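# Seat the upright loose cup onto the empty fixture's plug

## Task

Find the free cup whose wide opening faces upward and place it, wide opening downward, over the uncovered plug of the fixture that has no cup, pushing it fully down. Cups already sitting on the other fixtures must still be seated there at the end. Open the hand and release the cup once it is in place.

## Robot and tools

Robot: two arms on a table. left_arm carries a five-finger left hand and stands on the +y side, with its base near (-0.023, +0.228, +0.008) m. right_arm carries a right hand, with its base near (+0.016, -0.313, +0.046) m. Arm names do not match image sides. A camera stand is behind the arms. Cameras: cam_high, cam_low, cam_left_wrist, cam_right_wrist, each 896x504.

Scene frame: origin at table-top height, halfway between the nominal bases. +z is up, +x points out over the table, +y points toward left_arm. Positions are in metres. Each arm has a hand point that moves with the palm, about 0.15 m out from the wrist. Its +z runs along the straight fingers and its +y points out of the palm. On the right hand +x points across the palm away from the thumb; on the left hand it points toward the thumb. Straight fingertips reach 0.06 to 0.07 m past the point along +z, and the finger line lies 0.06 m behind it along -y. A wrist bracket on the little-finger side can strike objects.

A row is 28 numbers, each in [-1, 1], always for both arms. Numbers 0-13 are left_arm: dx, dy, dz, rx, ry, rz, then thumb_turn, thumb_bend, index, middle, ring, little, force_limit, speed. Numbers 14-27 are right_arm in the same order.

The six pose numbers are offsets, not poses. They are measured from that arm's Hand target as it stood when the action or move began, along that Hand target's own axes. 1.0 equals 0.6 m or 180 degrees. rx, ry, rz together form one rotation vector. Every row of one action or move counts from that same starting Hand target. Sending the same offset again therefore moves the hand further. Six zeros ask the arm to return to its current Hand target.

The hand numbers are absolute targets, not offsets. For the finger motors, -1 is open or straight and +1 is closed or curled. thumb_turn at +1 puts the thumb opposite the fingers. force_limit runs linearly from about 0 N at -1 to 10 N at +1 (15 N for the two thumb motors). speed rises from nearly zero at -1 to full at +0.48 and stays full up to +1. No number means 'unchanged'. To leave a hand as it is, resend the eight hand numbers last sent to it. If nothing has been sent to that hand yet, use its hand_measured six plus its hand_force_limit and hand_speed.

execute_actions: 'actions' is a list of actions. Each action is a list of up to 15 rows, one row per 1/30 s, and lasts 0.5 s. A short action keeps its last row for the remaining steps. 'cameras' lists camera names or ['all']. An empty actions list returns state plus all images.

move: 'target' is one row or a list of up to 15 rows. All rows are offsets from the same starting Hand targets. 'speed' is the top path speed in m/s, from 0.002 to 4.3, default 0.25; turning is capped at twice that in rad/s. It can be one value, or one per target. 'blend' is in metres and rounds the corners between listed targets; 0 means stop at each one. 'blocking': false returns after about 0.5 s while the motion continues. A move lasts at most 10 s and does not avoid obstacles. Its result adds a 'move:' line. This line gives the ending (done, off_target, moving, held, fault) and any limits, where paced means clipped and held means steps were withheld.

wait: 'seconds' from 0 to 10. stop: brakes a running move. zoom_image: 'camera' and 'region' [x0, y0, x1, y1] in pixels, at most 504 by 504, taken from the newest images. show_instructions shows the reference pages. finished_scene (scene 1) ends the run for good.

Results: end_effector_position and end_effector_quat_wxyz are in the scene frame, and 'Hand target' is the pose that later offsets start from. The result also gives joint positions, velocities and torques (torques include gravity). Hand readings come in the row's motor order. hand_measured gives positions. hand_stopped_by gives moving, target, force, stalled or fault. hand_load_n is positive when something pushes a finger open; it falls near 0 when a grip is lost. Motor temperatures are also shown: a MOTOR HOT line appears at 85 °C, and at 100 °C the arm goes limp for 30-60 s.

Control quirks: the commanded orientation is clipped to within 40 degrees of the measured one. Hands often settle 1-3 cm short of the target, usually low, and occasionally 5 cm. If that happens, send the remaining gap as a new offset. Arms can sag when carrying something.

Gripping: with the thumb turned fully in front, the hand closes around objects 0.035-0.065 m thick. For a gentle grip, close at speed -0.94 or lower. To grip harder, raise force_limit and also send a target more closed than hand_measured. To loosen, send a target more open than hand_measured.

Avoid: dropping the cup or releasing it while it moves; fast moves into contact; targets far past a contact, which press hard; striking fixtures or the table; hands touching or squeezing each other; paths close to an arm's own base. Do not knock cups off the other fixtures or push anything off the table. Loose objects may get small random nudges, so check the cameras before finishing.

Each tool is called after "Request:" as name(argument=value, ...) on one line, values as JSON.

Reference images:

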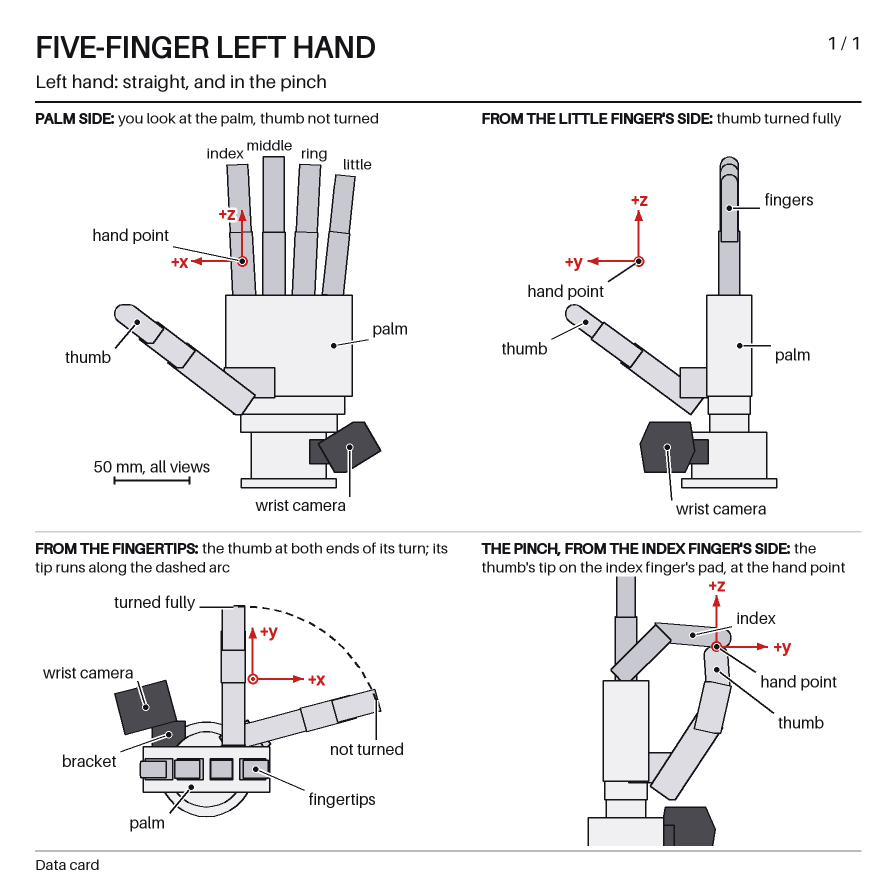

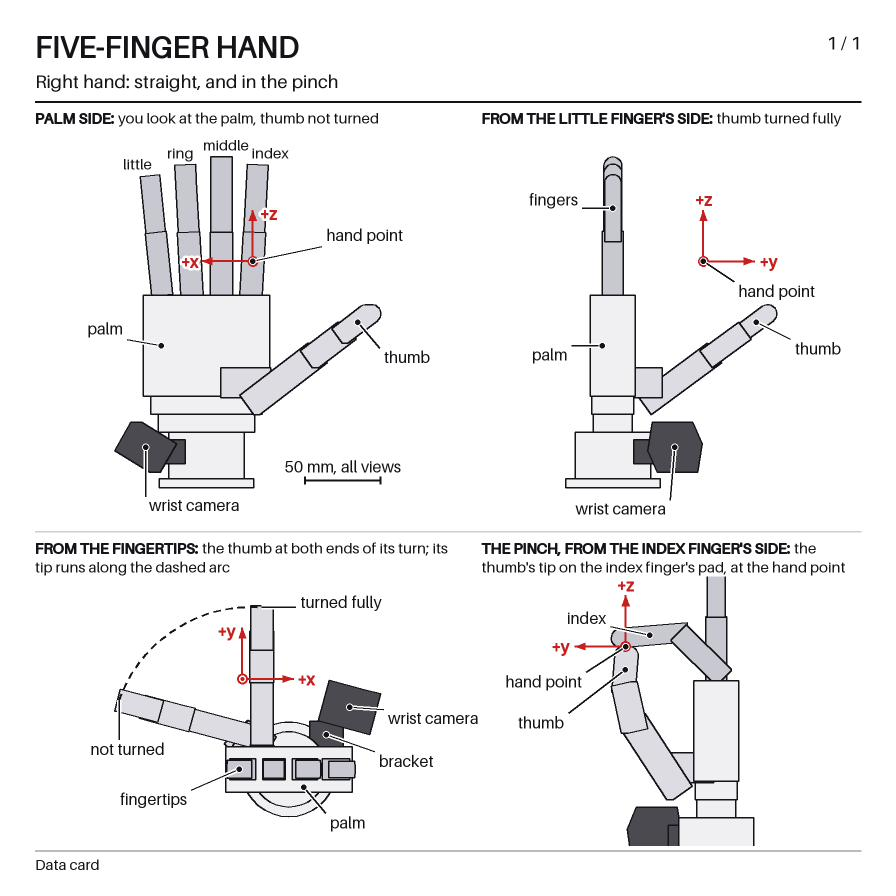

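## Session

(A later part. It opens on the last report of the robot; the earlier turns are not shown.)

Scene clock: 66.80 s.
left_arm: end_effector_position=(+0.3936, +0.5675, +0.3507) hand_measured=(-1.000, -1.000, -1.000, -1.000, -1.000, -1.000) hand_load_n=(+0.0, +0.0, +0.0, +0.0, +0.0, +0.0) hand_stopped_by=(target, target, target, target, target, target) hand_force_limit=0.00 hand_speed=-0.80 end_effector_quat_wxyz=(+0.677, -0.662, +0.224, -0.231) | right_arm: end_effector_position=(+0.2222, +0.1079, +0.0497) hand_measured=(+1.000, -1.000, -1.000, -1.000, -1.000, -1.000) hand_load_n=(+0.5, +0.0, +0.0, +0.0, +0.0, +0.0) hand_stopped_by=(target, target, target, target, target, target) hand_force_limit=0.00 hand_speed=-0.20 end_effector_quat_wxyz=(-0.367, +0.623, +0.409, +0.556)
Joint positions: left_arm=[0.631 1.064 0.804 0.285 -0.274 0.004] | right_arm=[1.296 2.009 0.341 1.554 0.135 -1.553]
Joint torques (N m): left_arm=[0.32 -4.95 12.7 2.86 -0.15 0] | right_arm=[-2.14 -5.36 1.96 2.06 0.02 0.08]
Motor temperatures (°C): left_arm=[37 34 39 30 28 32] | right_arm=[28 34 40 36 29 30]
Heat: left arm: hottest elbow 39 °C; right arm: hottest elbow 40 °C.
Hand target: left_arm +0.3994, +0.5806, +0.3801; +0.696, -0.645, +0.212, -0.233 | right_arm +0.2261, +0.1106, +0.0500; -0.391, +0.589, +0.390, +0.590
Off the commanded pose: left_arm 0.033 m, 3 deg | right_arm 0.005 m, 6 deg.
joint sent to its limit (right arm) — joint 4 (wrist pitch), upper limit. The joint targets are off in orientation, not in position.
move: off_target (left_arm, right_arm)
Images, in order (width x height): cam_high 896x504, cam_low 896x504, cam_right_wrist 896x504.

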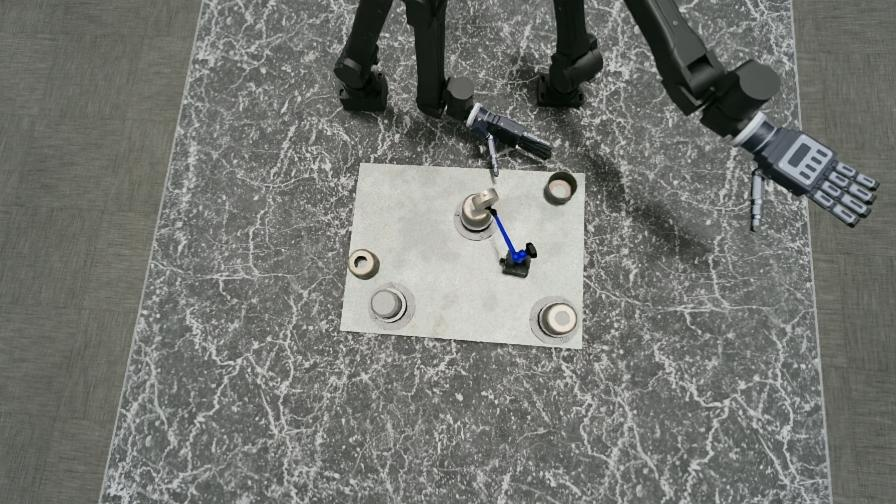

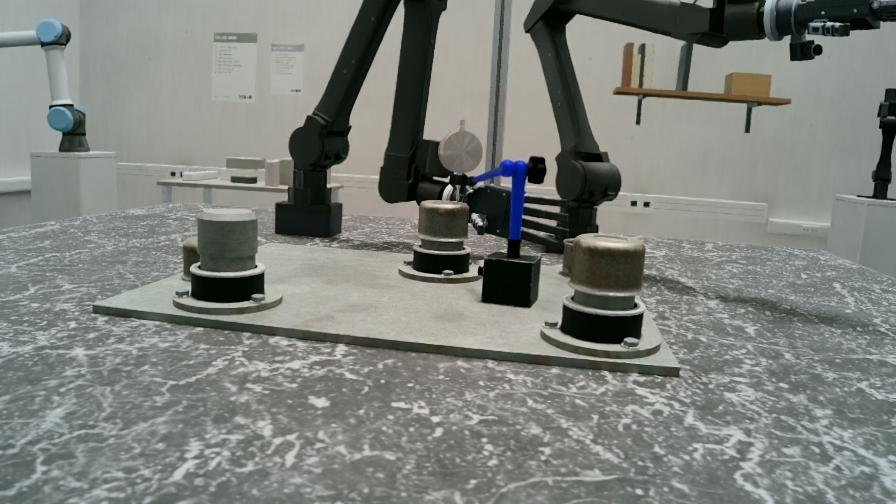

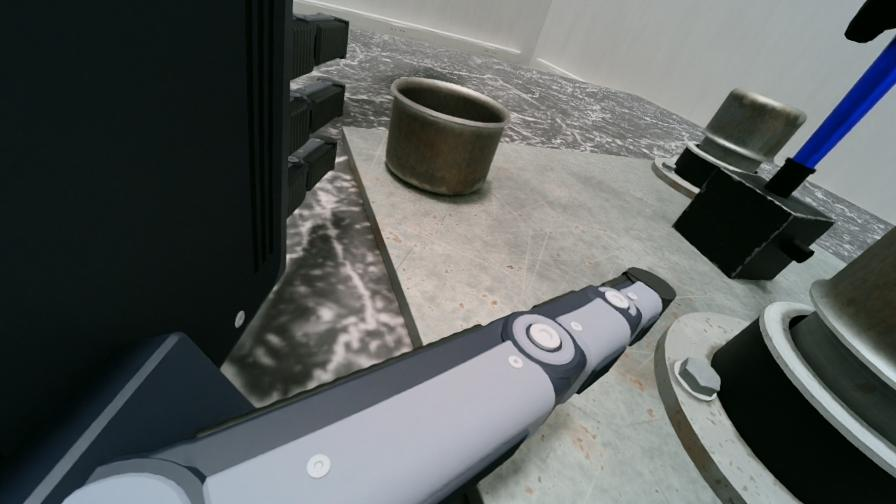

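Request:
move(target=[0,0,0,0,0,0,-1,-1,-1,-1,-1,-1,0,-0.8,-0.02,0.01,0.1,0,0,0,1,-1,-1,-1,-1,-1,0,-0.2], speed=0.1, cameras=["cam_high","cam_low","cam_right_wrist"])

Request:
zoom_image(camera="cam_low", region=[440, 170, 620, 280])

Request:
zoom_image(camera="cam_high", region=[450, 90, 600, 220])

Scene clock: 74.27 s.
left_arm: end_effector_position=(+0.3936, +0.5675, +0.3507) hand_measured=(-1.000, -1.000, -1.000, -1.000, -1.000, -1.000) hand_load_n=(+0.0, +0.0, +0.0, +0.0, +0.0, +0.0) hand_stopped_by=(target, target, target, target, target, target) hand_force_limit=0.00 hand_speed=-0.80 end_effector_quat_wxyz=(+0.677, -0.662, +0.224, -0.231) | right_arm: end_effector_position=(+0.2497, +0.1610, +0.0376) hand_measured=(+1.000, -1.000, -1.000, -1.000, -1.000, -1.000) hand_load_n=(+0.0, +0.0, +0.0, +0.0, +0.0, +0.0) hand_stopped_by=(target, target, target, target, target, target) hand_force_limit=0.00 hand_speed=-0.20 end_effector_quat_wxyz=(-0.384, +0.607, +0.397, +0.571)
Joint positions: left_arm=[0.631 1.064 0.804 0.285 -0.274 0.004] | right_arm=[1.255 2.116 0.508 1.554 0.087 -1.554]
Joint torques (N m): left_arm=[-0.03 -5.3 12.67 2.81 -0.17 0.03] | right_arm=[-2.14 -6.77 2.58 2.11 0 -0.11]
Heat: left arm: hottest elbow 40 °C; right arm: hottest elbow 39 °C.
Hand target: left_arm +0.3994, +0.5806, +0.3801; +0.696, -0.645, +0.212, -0.233 | right_arm +0.2551, +0.1634, +0.0381; -0.390, +0.589, +0.390, +0.590
Off the commanded pose: left_arm 0.033 m, 3 deg | right_arm 0.006 m, 3 deg.
joint sent to its limit (right arm) — joint 4 (wrist pitch), upper limit. The joint targets still meet the commanded pose.
move: off_target (left_arm, right_arm)
Images, in order (width x height): cam_high 896x504, cam_low 896x504, cam_right_wrist 896x504.

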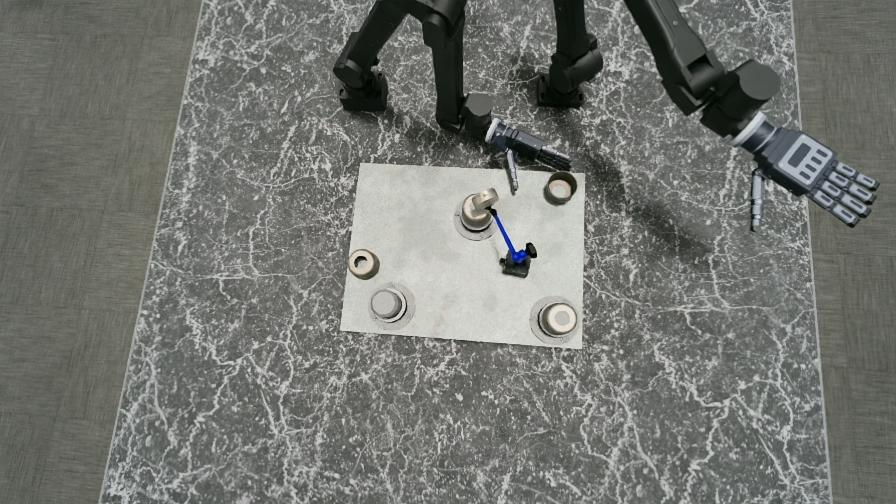

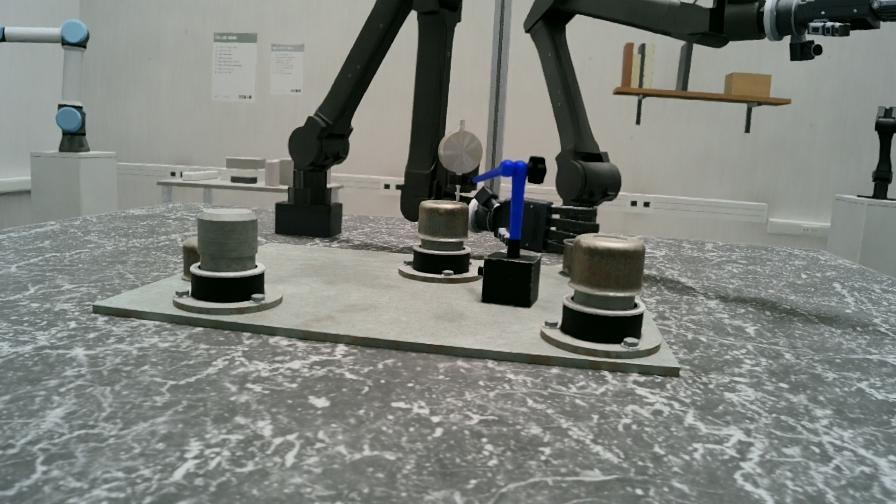

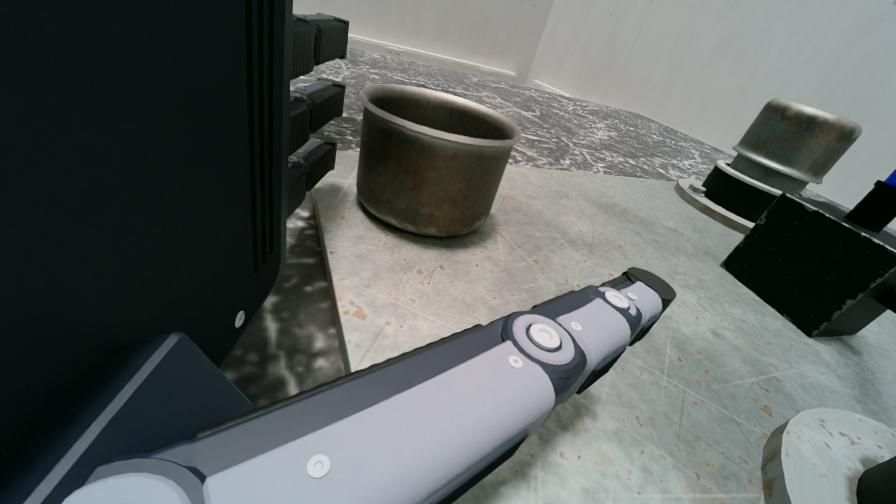

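Scaled by 2.800 from the camera's 896x504 image, which has a finer 1280x720 frame.

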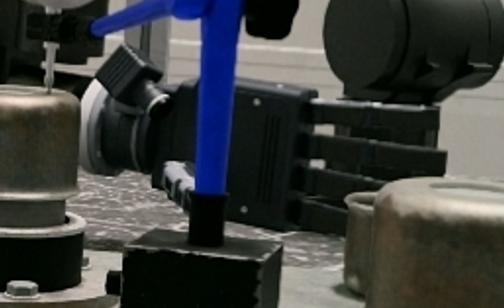

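Scaled by 3.360 from the camera's 896x504 image, which has a finer 1280x720 frame.

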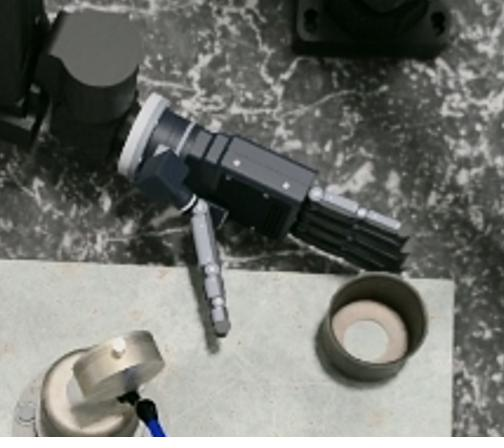

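Request:
zoom_image(camera="cam_high", region=[530, 130, 600, 200])

Request:
zoom_image(camera="cam_low", region=[520, 190, 620, 270])

Request:
zoom_image(camera="cam_right_wrist", region=[250, 0, 550, 260])

Scaled by 7.200 from the camera's 896x504 image, which has a finer 1280x720 frame.

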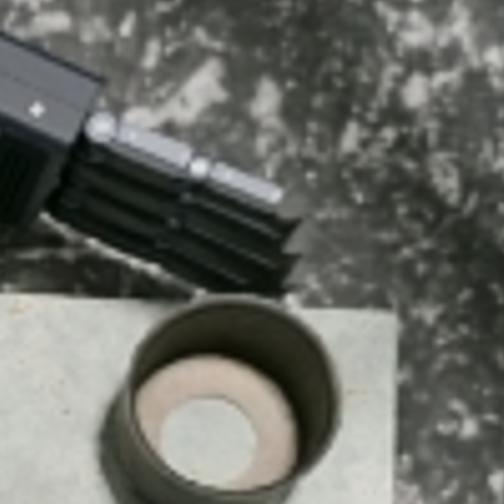

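Scaled by 5.040 from the camera's 896x504 image, which has a finer 1280x720 frame.

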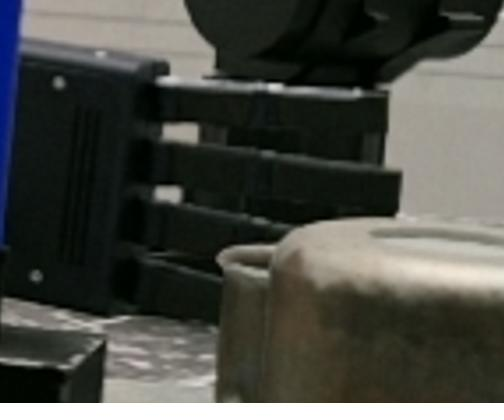

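Scaled by 1.680 from the camera's 896x504 image, which has a finer 1280x720 frame.

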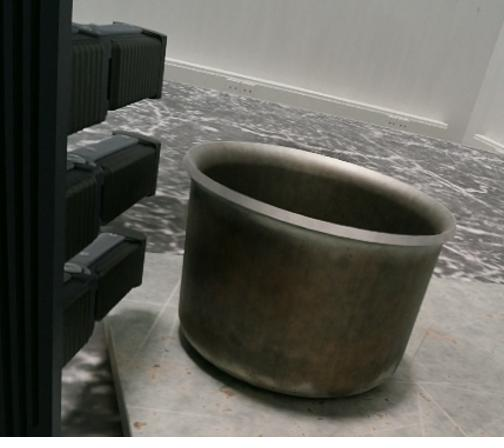

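Request:
zoom_image(camera="cam_high", region=[480, 105, 560, 185])

Request:
zoom_image(camera="cam_low", region=[460, 170, 560, 270])

Scaled by 6.300 from the camera's 896x504 image, which has a finer 1280x720 frame.

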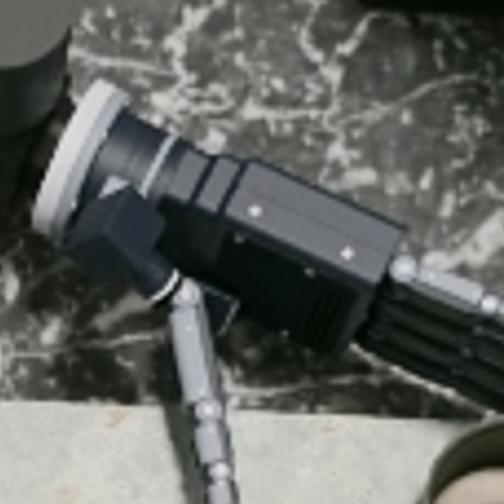

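Scaled by 5.040 from the camera's 896x504 image, which has a finer 1280x720 frame.

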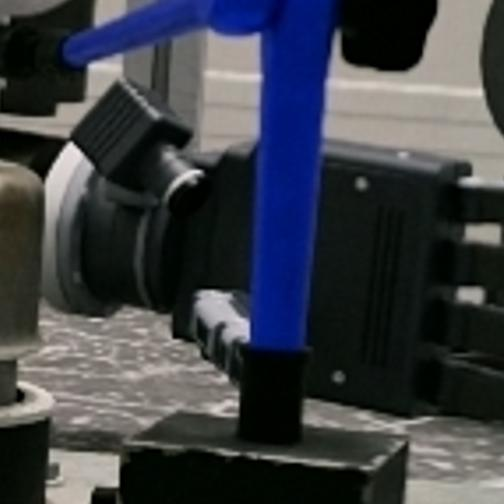

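Request:
move(target=[0,0,0,0,0,0,-1,-1,-1,-1,-1,-1,0,-0.8,0,-0.0083,0.0633,0,0,0,1,-1,-1,-1,-1,-1,0,-0.2], speed=0.08, cameras=["cam_high","cam_low","cam_right_wrist"])

Request:
zoom_image(camera="cam_high", region=[520, 120, 620, 220])

Request:
zoom_image(camera="cam_right_wrist", region=[250, 0, 680, 330])

Request:
zoom_image(camera="cam_low", region=[500, 180, 650, 290])

Scene clock: 88.97 s.
left_arm: end_effector_position=(+0.3936, +0.5675, +0.3507) hand_measured=(-1.000, -1.000, -1.000, -1.000, -1.000, -1.000) hand_load_n=(+0.0, +0.0, +0.0, +0.0, +0.0, +0.0) hand_stopped_by=(target, target, target, target, target, target) hand_force_limit=0.00 hand_speed=-0.80 end_effector_quat_wxyz=(+0.677, -0.662, +0.224, -0.231) | right_arm: end_effector_position=(+0.2613, +0.1971, +0.0440) hand_measured=(+1.000, -1.000, -1.000, -1.000, -1.000, -1.000) hand_load_n=(+0.5, +0.0, +0.0, +0.0, +0.0, +0.0) hand_stopped_by=(target, target, target, target, target, target) hand_force_limit=0.00 hand_speed=-0.20 end_effector_quat_wxyz=(-0.396, +0.589, +0.386, +0.590)
Joint positions: left_arm=[0.631 1.064 0.804 0.285 -0.274 0.004] | right_arm=[1.255 2.156 0.612 1.554 0.086 -1.56]
Joint torques (N m): left_arm=[0.62 -5.36 12.62 2.89 -0.15 0] | right_arm=[-1.79 -7.41 3.22 1.11 0 -0.09]
Heat: left arm: hottest elbow 42 °C; right arm: hottest elbow 37 °C.
Hand target: left_arm +0.3994, +0.5806, +0.3801; +0.696, -0.645, +0.212, -0.233 | right_arm +0.2653, +0.2003, +0.0380; -0.390, +0.589, +0.390, +0.590
Off the commanded pose: left_arm 0.033 m, 3 deg | right_arm 0.008 m, 1 deg.
move: off_target (left_arm)
Images, in order (width x height): cam_high 896x504, cam_low 896x504, cam_right_wrist 896x504.

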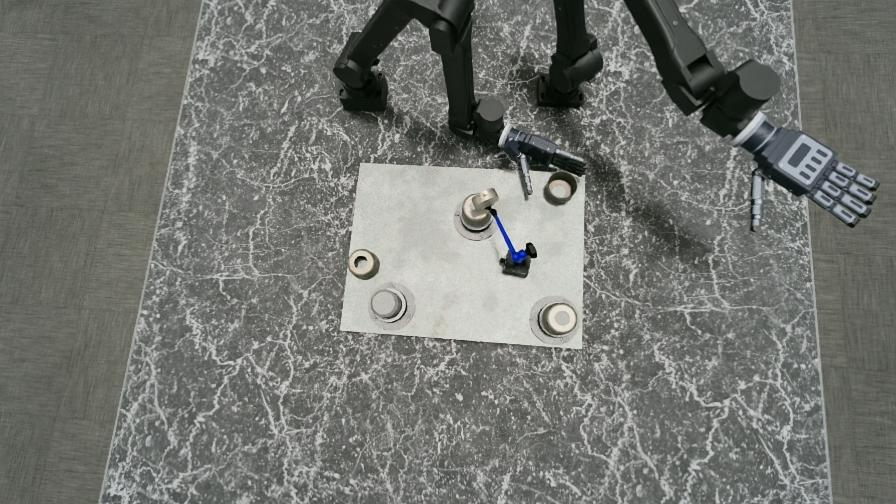

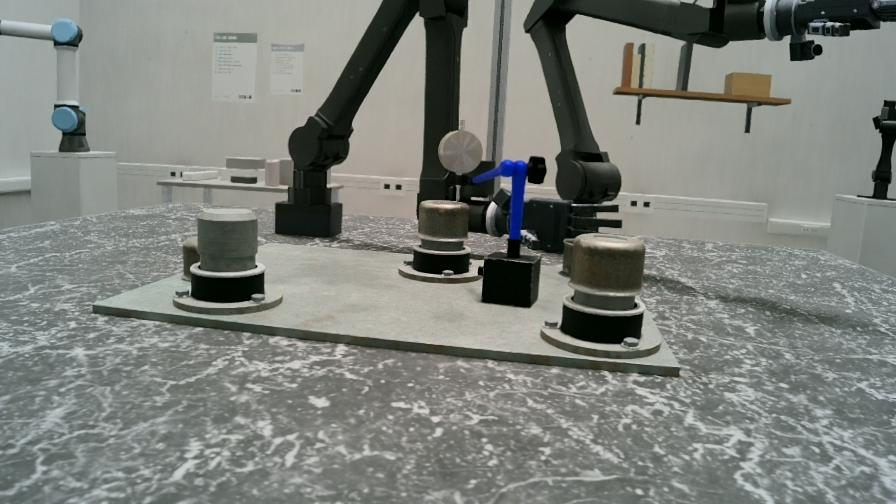

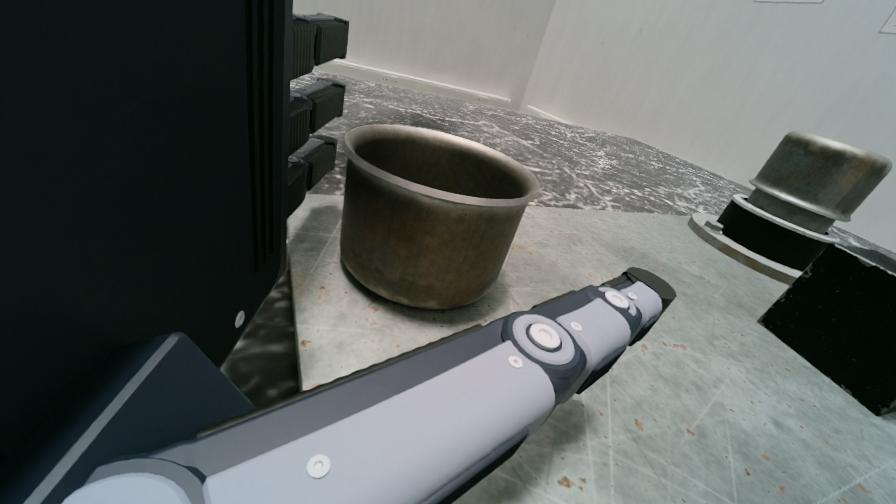

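Scaled by 5.040 from the camera's 896x504 image, which has a finer 1280x720 frame.

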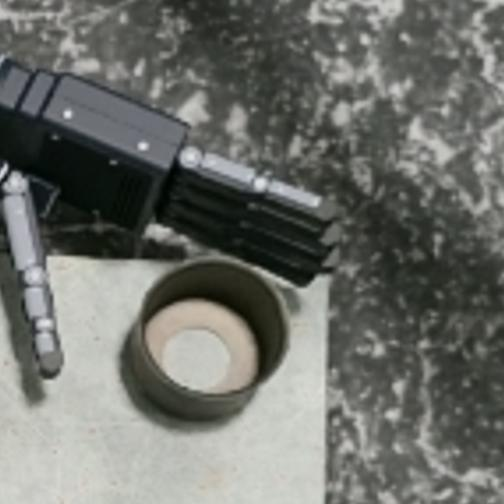

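Scaled by 1.172 from the camera's 896x504 image, which has a finer 1280x720 frame.

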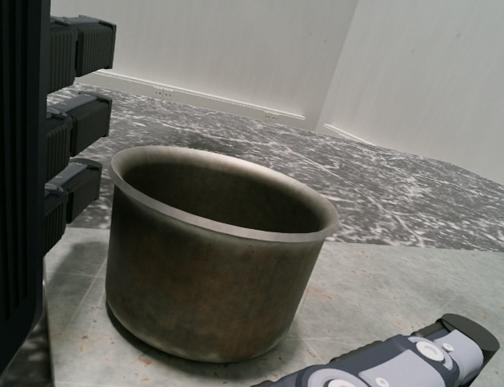

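Scaled by 3.360 from the camera's 896x504 image, which has a finer 1280x720 frame.

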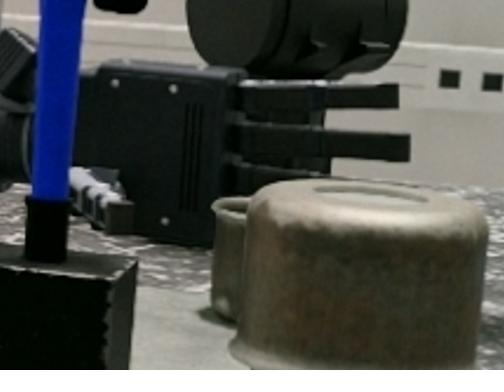

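Request:
move(target=[0,0,0,0,0,0,-1,-1,-1,-1,-1,-1,0,-0.8,-0.0067,-0.015,0.005,0,0,0,1,-1,-1,-1,-1,-1,0,-0.2], speed=0.06, cameras=["cam_high","cam_low","cam_right_wrist"])

Request:
zoom_image(camera="cam_high", region=[520, 120, 620, 220])

Request:
zoom_image(camera="cam_right_wrist", region=[250, 0, 680, 330])

Scene clock: 93.57 s.
left_arm: end_effector_position=(+0.3936, +0.5675, +0.3507) hand_measured=(-1.000, -1.000, -1.000, -1.000, -1.000, -1.000) hand_load_n=(+0.0, +0.5, +0.0, +0.0, +0.0, +0.0) hand_stopped_by=(target, target, target, target, target, target) hand_force_limit=0.00 hand_speed=-0.80 end_effector_quat_wxyz=(+0.677, -0.662, +0.224, -0.231) | right_arm: end_effector_position=(+0.2611, +0.2005, +0.0398) hand_measured=(+1.000, -1.000, -1.000, -1.000, -1.000, -1.000) hand_load_n=(+0.0, +0.0, +0.0, +0.0, +0.0, +0.0) hand_stopped_by=(target, target, target, target, target, target) hand_force_limit=0.00 hand_speed=-0.20 end_effector_quat_wxyz=(-0.393, +0.590, +0.384, +0.591)
Joint positions: left_arm=[0.631 1.064 0.804 0.285 -0.274 0.004] | right_arm=[1.263 2.171 0.626 1.554 0.104 -1.561]
Joint torques (N m): left_arm=[0.21 -5.71 12.62 2.82 -0.15 0.01] | right_arm=[-0.67 -7.94 3.28 1.1 0.21 -0.11]
Heat: left arm: hottest elbow 43 °C; right arm: hottest elbow 37 °C.
Hand target: left_arm +0.3994, +0.5806, +0.3801; +0.696, -0.645, +0.212, -0.233 | right_arm +0.2582, +0.2067, +0.0341; -0.391, +0.589, +0.390, +0.590
Off the commanded pose: left_arm 0.033 m, 3 deg | right_arm 0.009 m, 1 deg.
move: off_target (left_arm)
Images, in order (width x height): cam_high 896x504, cam_low 896x504, cam_right_wrist 896x504.

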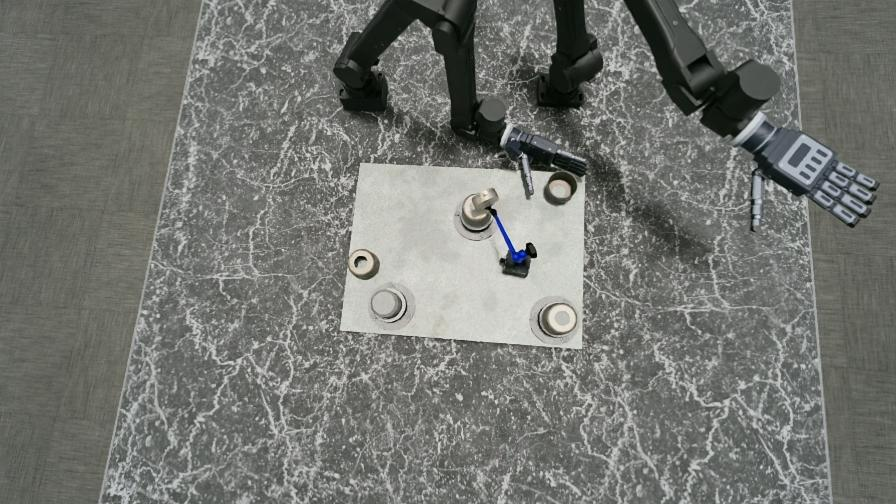

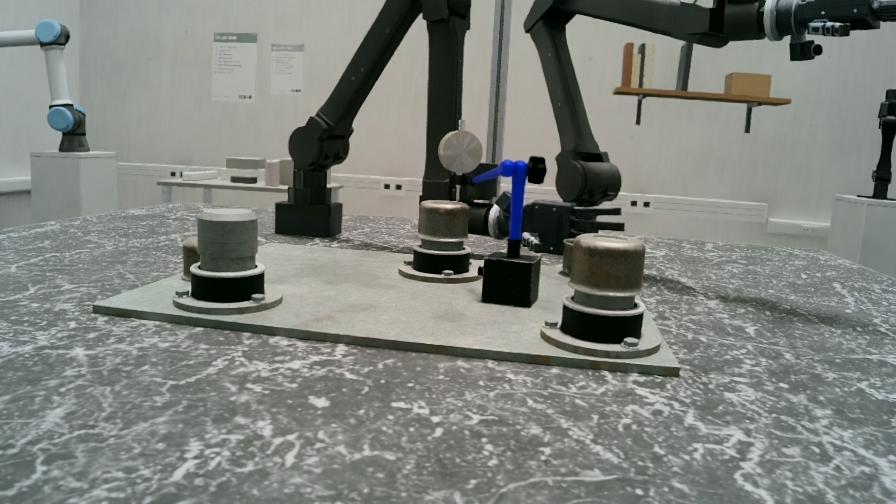

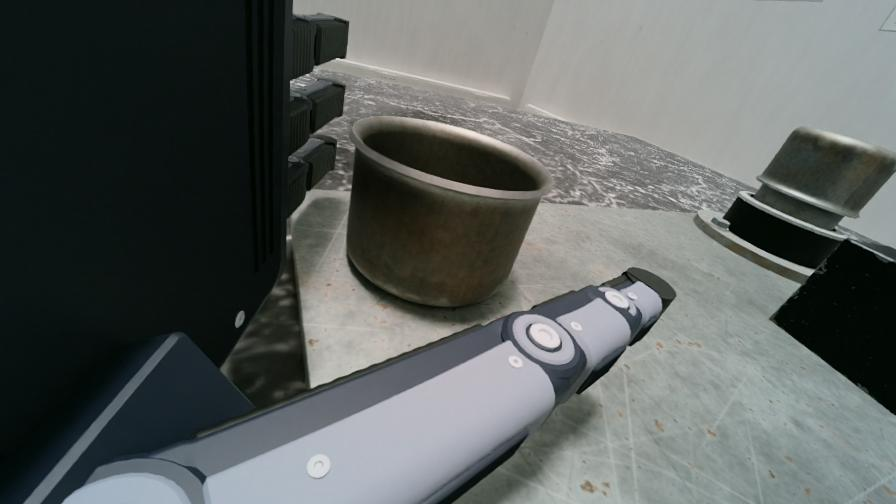

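Scaled by 5.040 from the camera's 896x504 image, which has a finer 1280x720 frame.

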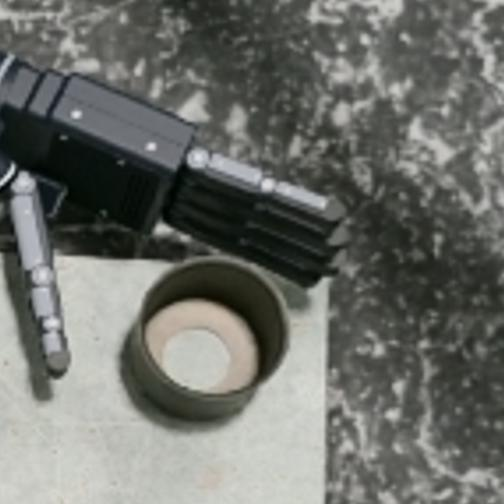

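Scaled by 1.172 from the camera's 896x504 image, which has a finer 1280x720 frame.

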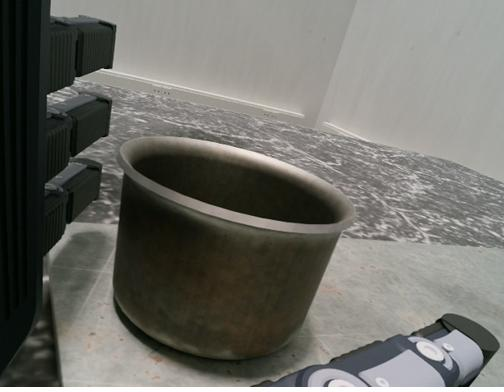

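Request:
move(target=[0,0,0,0,0,0,-1,-1,-1,-1,-1,-1,0,-0.8,0,0,0,0,0,0,1,-1,-0.5,-0.5,-1,-1,-0.6,-0.8], speed=0.06, cameras=["cam_high","cam_right_wrist"])

Request:
zoom_image(camera="cam_high", region=[520, 120, 620, 220])

Request:
zoom_image(camera="cam_right_wrist", region=[250, 0, 680, 330])

Scene clock: 95.57 s.
left_arm: end_effector_position=(+0.3936, +0.5675, +0.3507) hand_measured=(-1.000, -1.000, -1.000, -1.000, -1.000, -1.000) hand_load_n=(+0.0, +0.0, +0.0, +0.0, -0.5, +0.0) hand_stopped_by=(target, target, target, target, target, target) hand_force_limit=0.00 hand_speed=-0.80 end_effector_quat_wxyz=(+0.677, -0.662, +0.224, -0.231) | right_arm: end_effector_position=(+0.2589, +0.2023, +0.0401) hand_measured=(+1.000, -1.000, -0.500, -0.500, -1.000, -1.000) hand_load_n=(+0.0, +0.0, +0.0, +0.0, +0.0, +0.0) hand_stopped_by=(target, target, target, target, target, target) hand_force_limit=-0.60 hand_speed=-0.80 end_effector_quat_wxyz=(-0.395, +0.589, +0.385, +0.591)
Joint positions: left_arm=[0.631 1.064 0.804 0.285 -0.274 0.004] | right_arm=[1.268 2.171 0.628 1.554 0.103 -1.561]
Joint torques (N m): left_arm=[-0.21 -5.66 12.63 2.93 -0.16 0.02] | right_arm=[-0.85 -7.82 3.19 1.1 0.23 -0.11]
Heat: left arm: hottest elbow 43 °C; right arm: hottest elbow 37 °C.
Hand target: left_arm +0.3994, +0.5806, +0.3801; +0.696, -0.645, +0.212, -0.233 | right_arm +0.2583, +0.2066, +0.0341; -0.391, +0.589, +0.390, +0.590
Off the commanded pose: left_arm 0.033 m, 3 deg | right_arm 0.007 m, 1 deg.
move: off_target (left_arm)
Images, in order (width x height): cam_high 896x504, cam_right_wrist 896x504.

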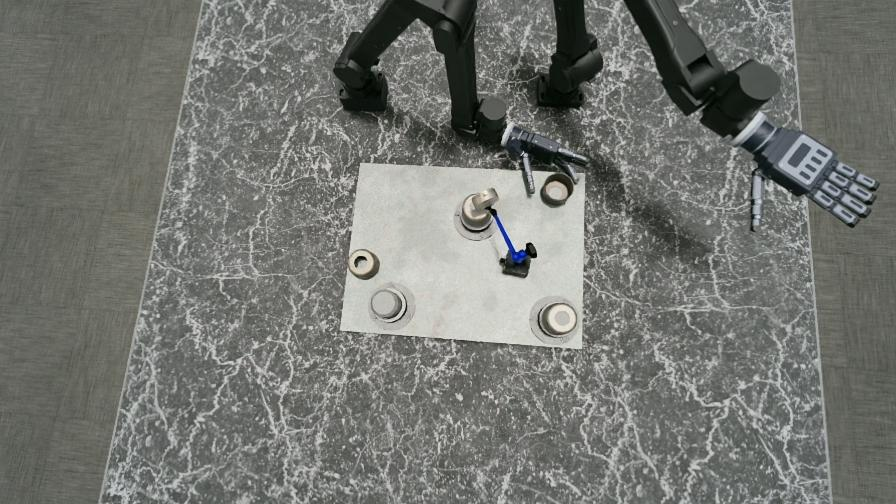

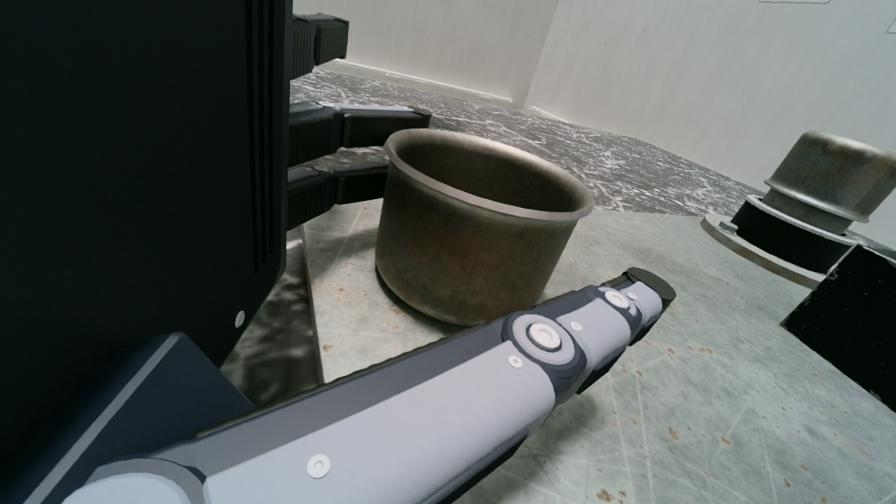

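Scaled by 5.040 from the camera's 896x504 image, which has a finer 1280x720 frame.

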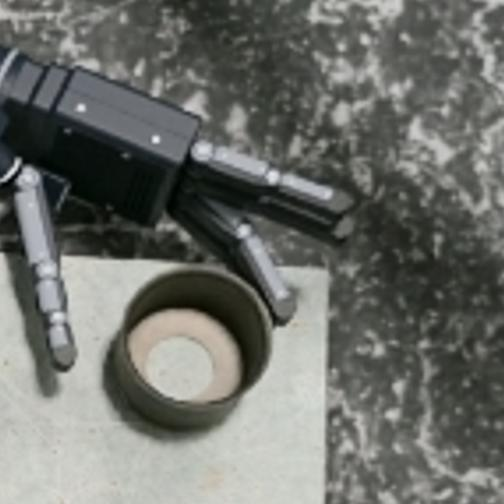

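Scaled by 1.172 from the camera's 896x504 image, which has a finer 1280x720 frame.

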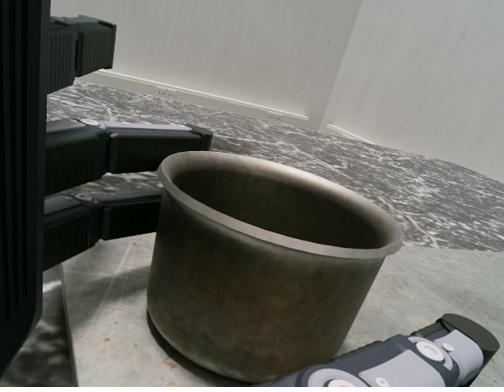

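Request:
move(target=[0,0,0,0,0,0,-1,-1,-1,-1,-1,-1,0,-0.8,-0.0167,0,0,0,0,0,1,-1,-0.5,-0.5,-1,-1,-0.6,-0.8], speed=0.04, cameras=["cam_high","cam_low","cam_right_wrist"])

Request:
zoom_image(camera="cam_right_wrist", region=[250, 0, 680, 330])

Request:
zoom_image(camera="cam_low", region=[500, 180, 650, 290])

Scene clock: 97.07 s.
left_arm: end_effector_position=(+0.3936, +0.5675, +0.3507) hand_measured=(-1.000, -1.000, -1.000, -1.000, -1.000, -1.000) hand_load_n=(+0.0, +0.0, +0.0, +0.0, +0.0, +0.0) hand_stopped_by=(target, target, target, target, target, target) hand_force_limit=0.00 hand_speed=-0.80 end_effector_quat_wxyz=(+0.677, -0.662, +0.224, -0.231) | right_arm: end_effector_position=(+0.2587, +0.2014, +0.0235) hand_measured=(+1.000, -1.000, -0.500, -0.500, -1.000, -1.000) hand_load_n=(+0.0, +0.0, +0.0, +0.0, +0.0, +0.0) hand_stopped_by=(target, target, target, target, target, target) hand_force_limit=-0.60 hand_speed=-0.80 end_effector_quat_wxyz=(-0.389, +0.596, +0.390, +0.584)
Joint positions: left_arm=[0.631 1.064 0.804 0.285 -0.274 0.004] | right_arm=[1.268 2.207 0.638 1.554 0.104 -1.561]
Joint torques (N m): left_arm=[0.26 -5.42 12.68 2.93 -0.15 0.02] | right_arm=[-0.97 -8 2.93 2.06 0.23 -0.09]
Heat: left arm: hottest elbow 43 °C; right arm: hottest elbow 37 °C.
Hand target: left_arm +0.3994, +0.5806, +0.3801; +0.696, -0.645, +0.212, -0.233 | right_arm +0.2583, +0.2066, +0.0241; -0.390, +0.589, +0.390, +0.590
Off the commanded pose: left_arm 0.033 m, 3 deg | right_arm 0.005 m, 1 deg.
move: off_target (left_arm)
Images, in order (width x height): cam_high 896x504, cam_low 896x504, cam_right_wrist 896x504.

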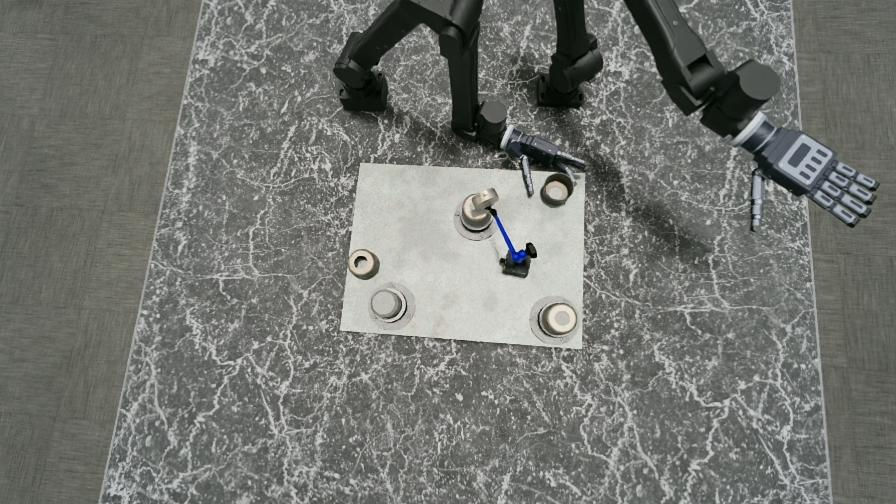

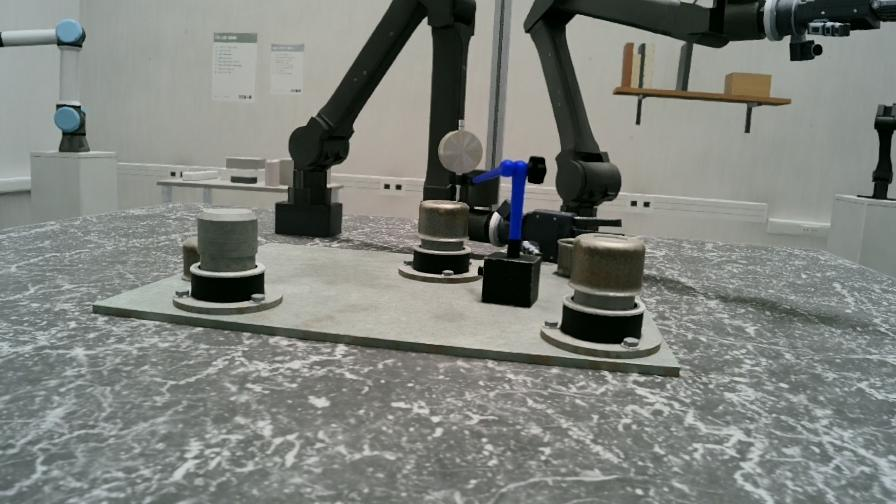

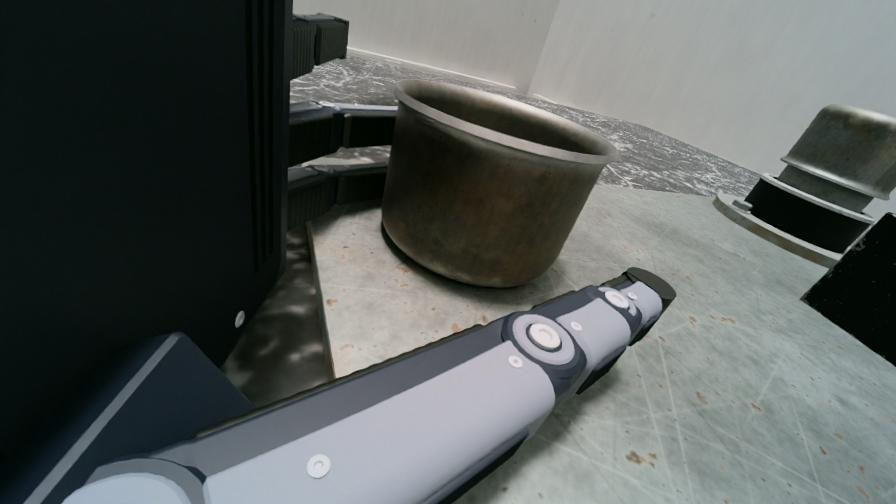

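Scaled by 1.172 from the camera's 896x504 image, which has a finer 1280x720 frame.

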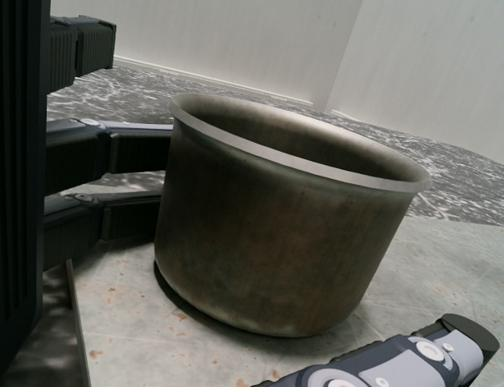

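Scaled by 3.360 from the camera's 896x504 image, which has a finer 1280x720 frame.

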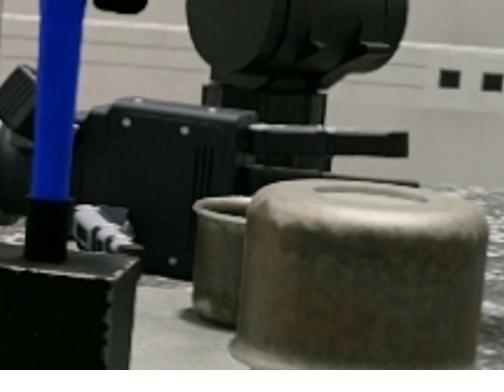

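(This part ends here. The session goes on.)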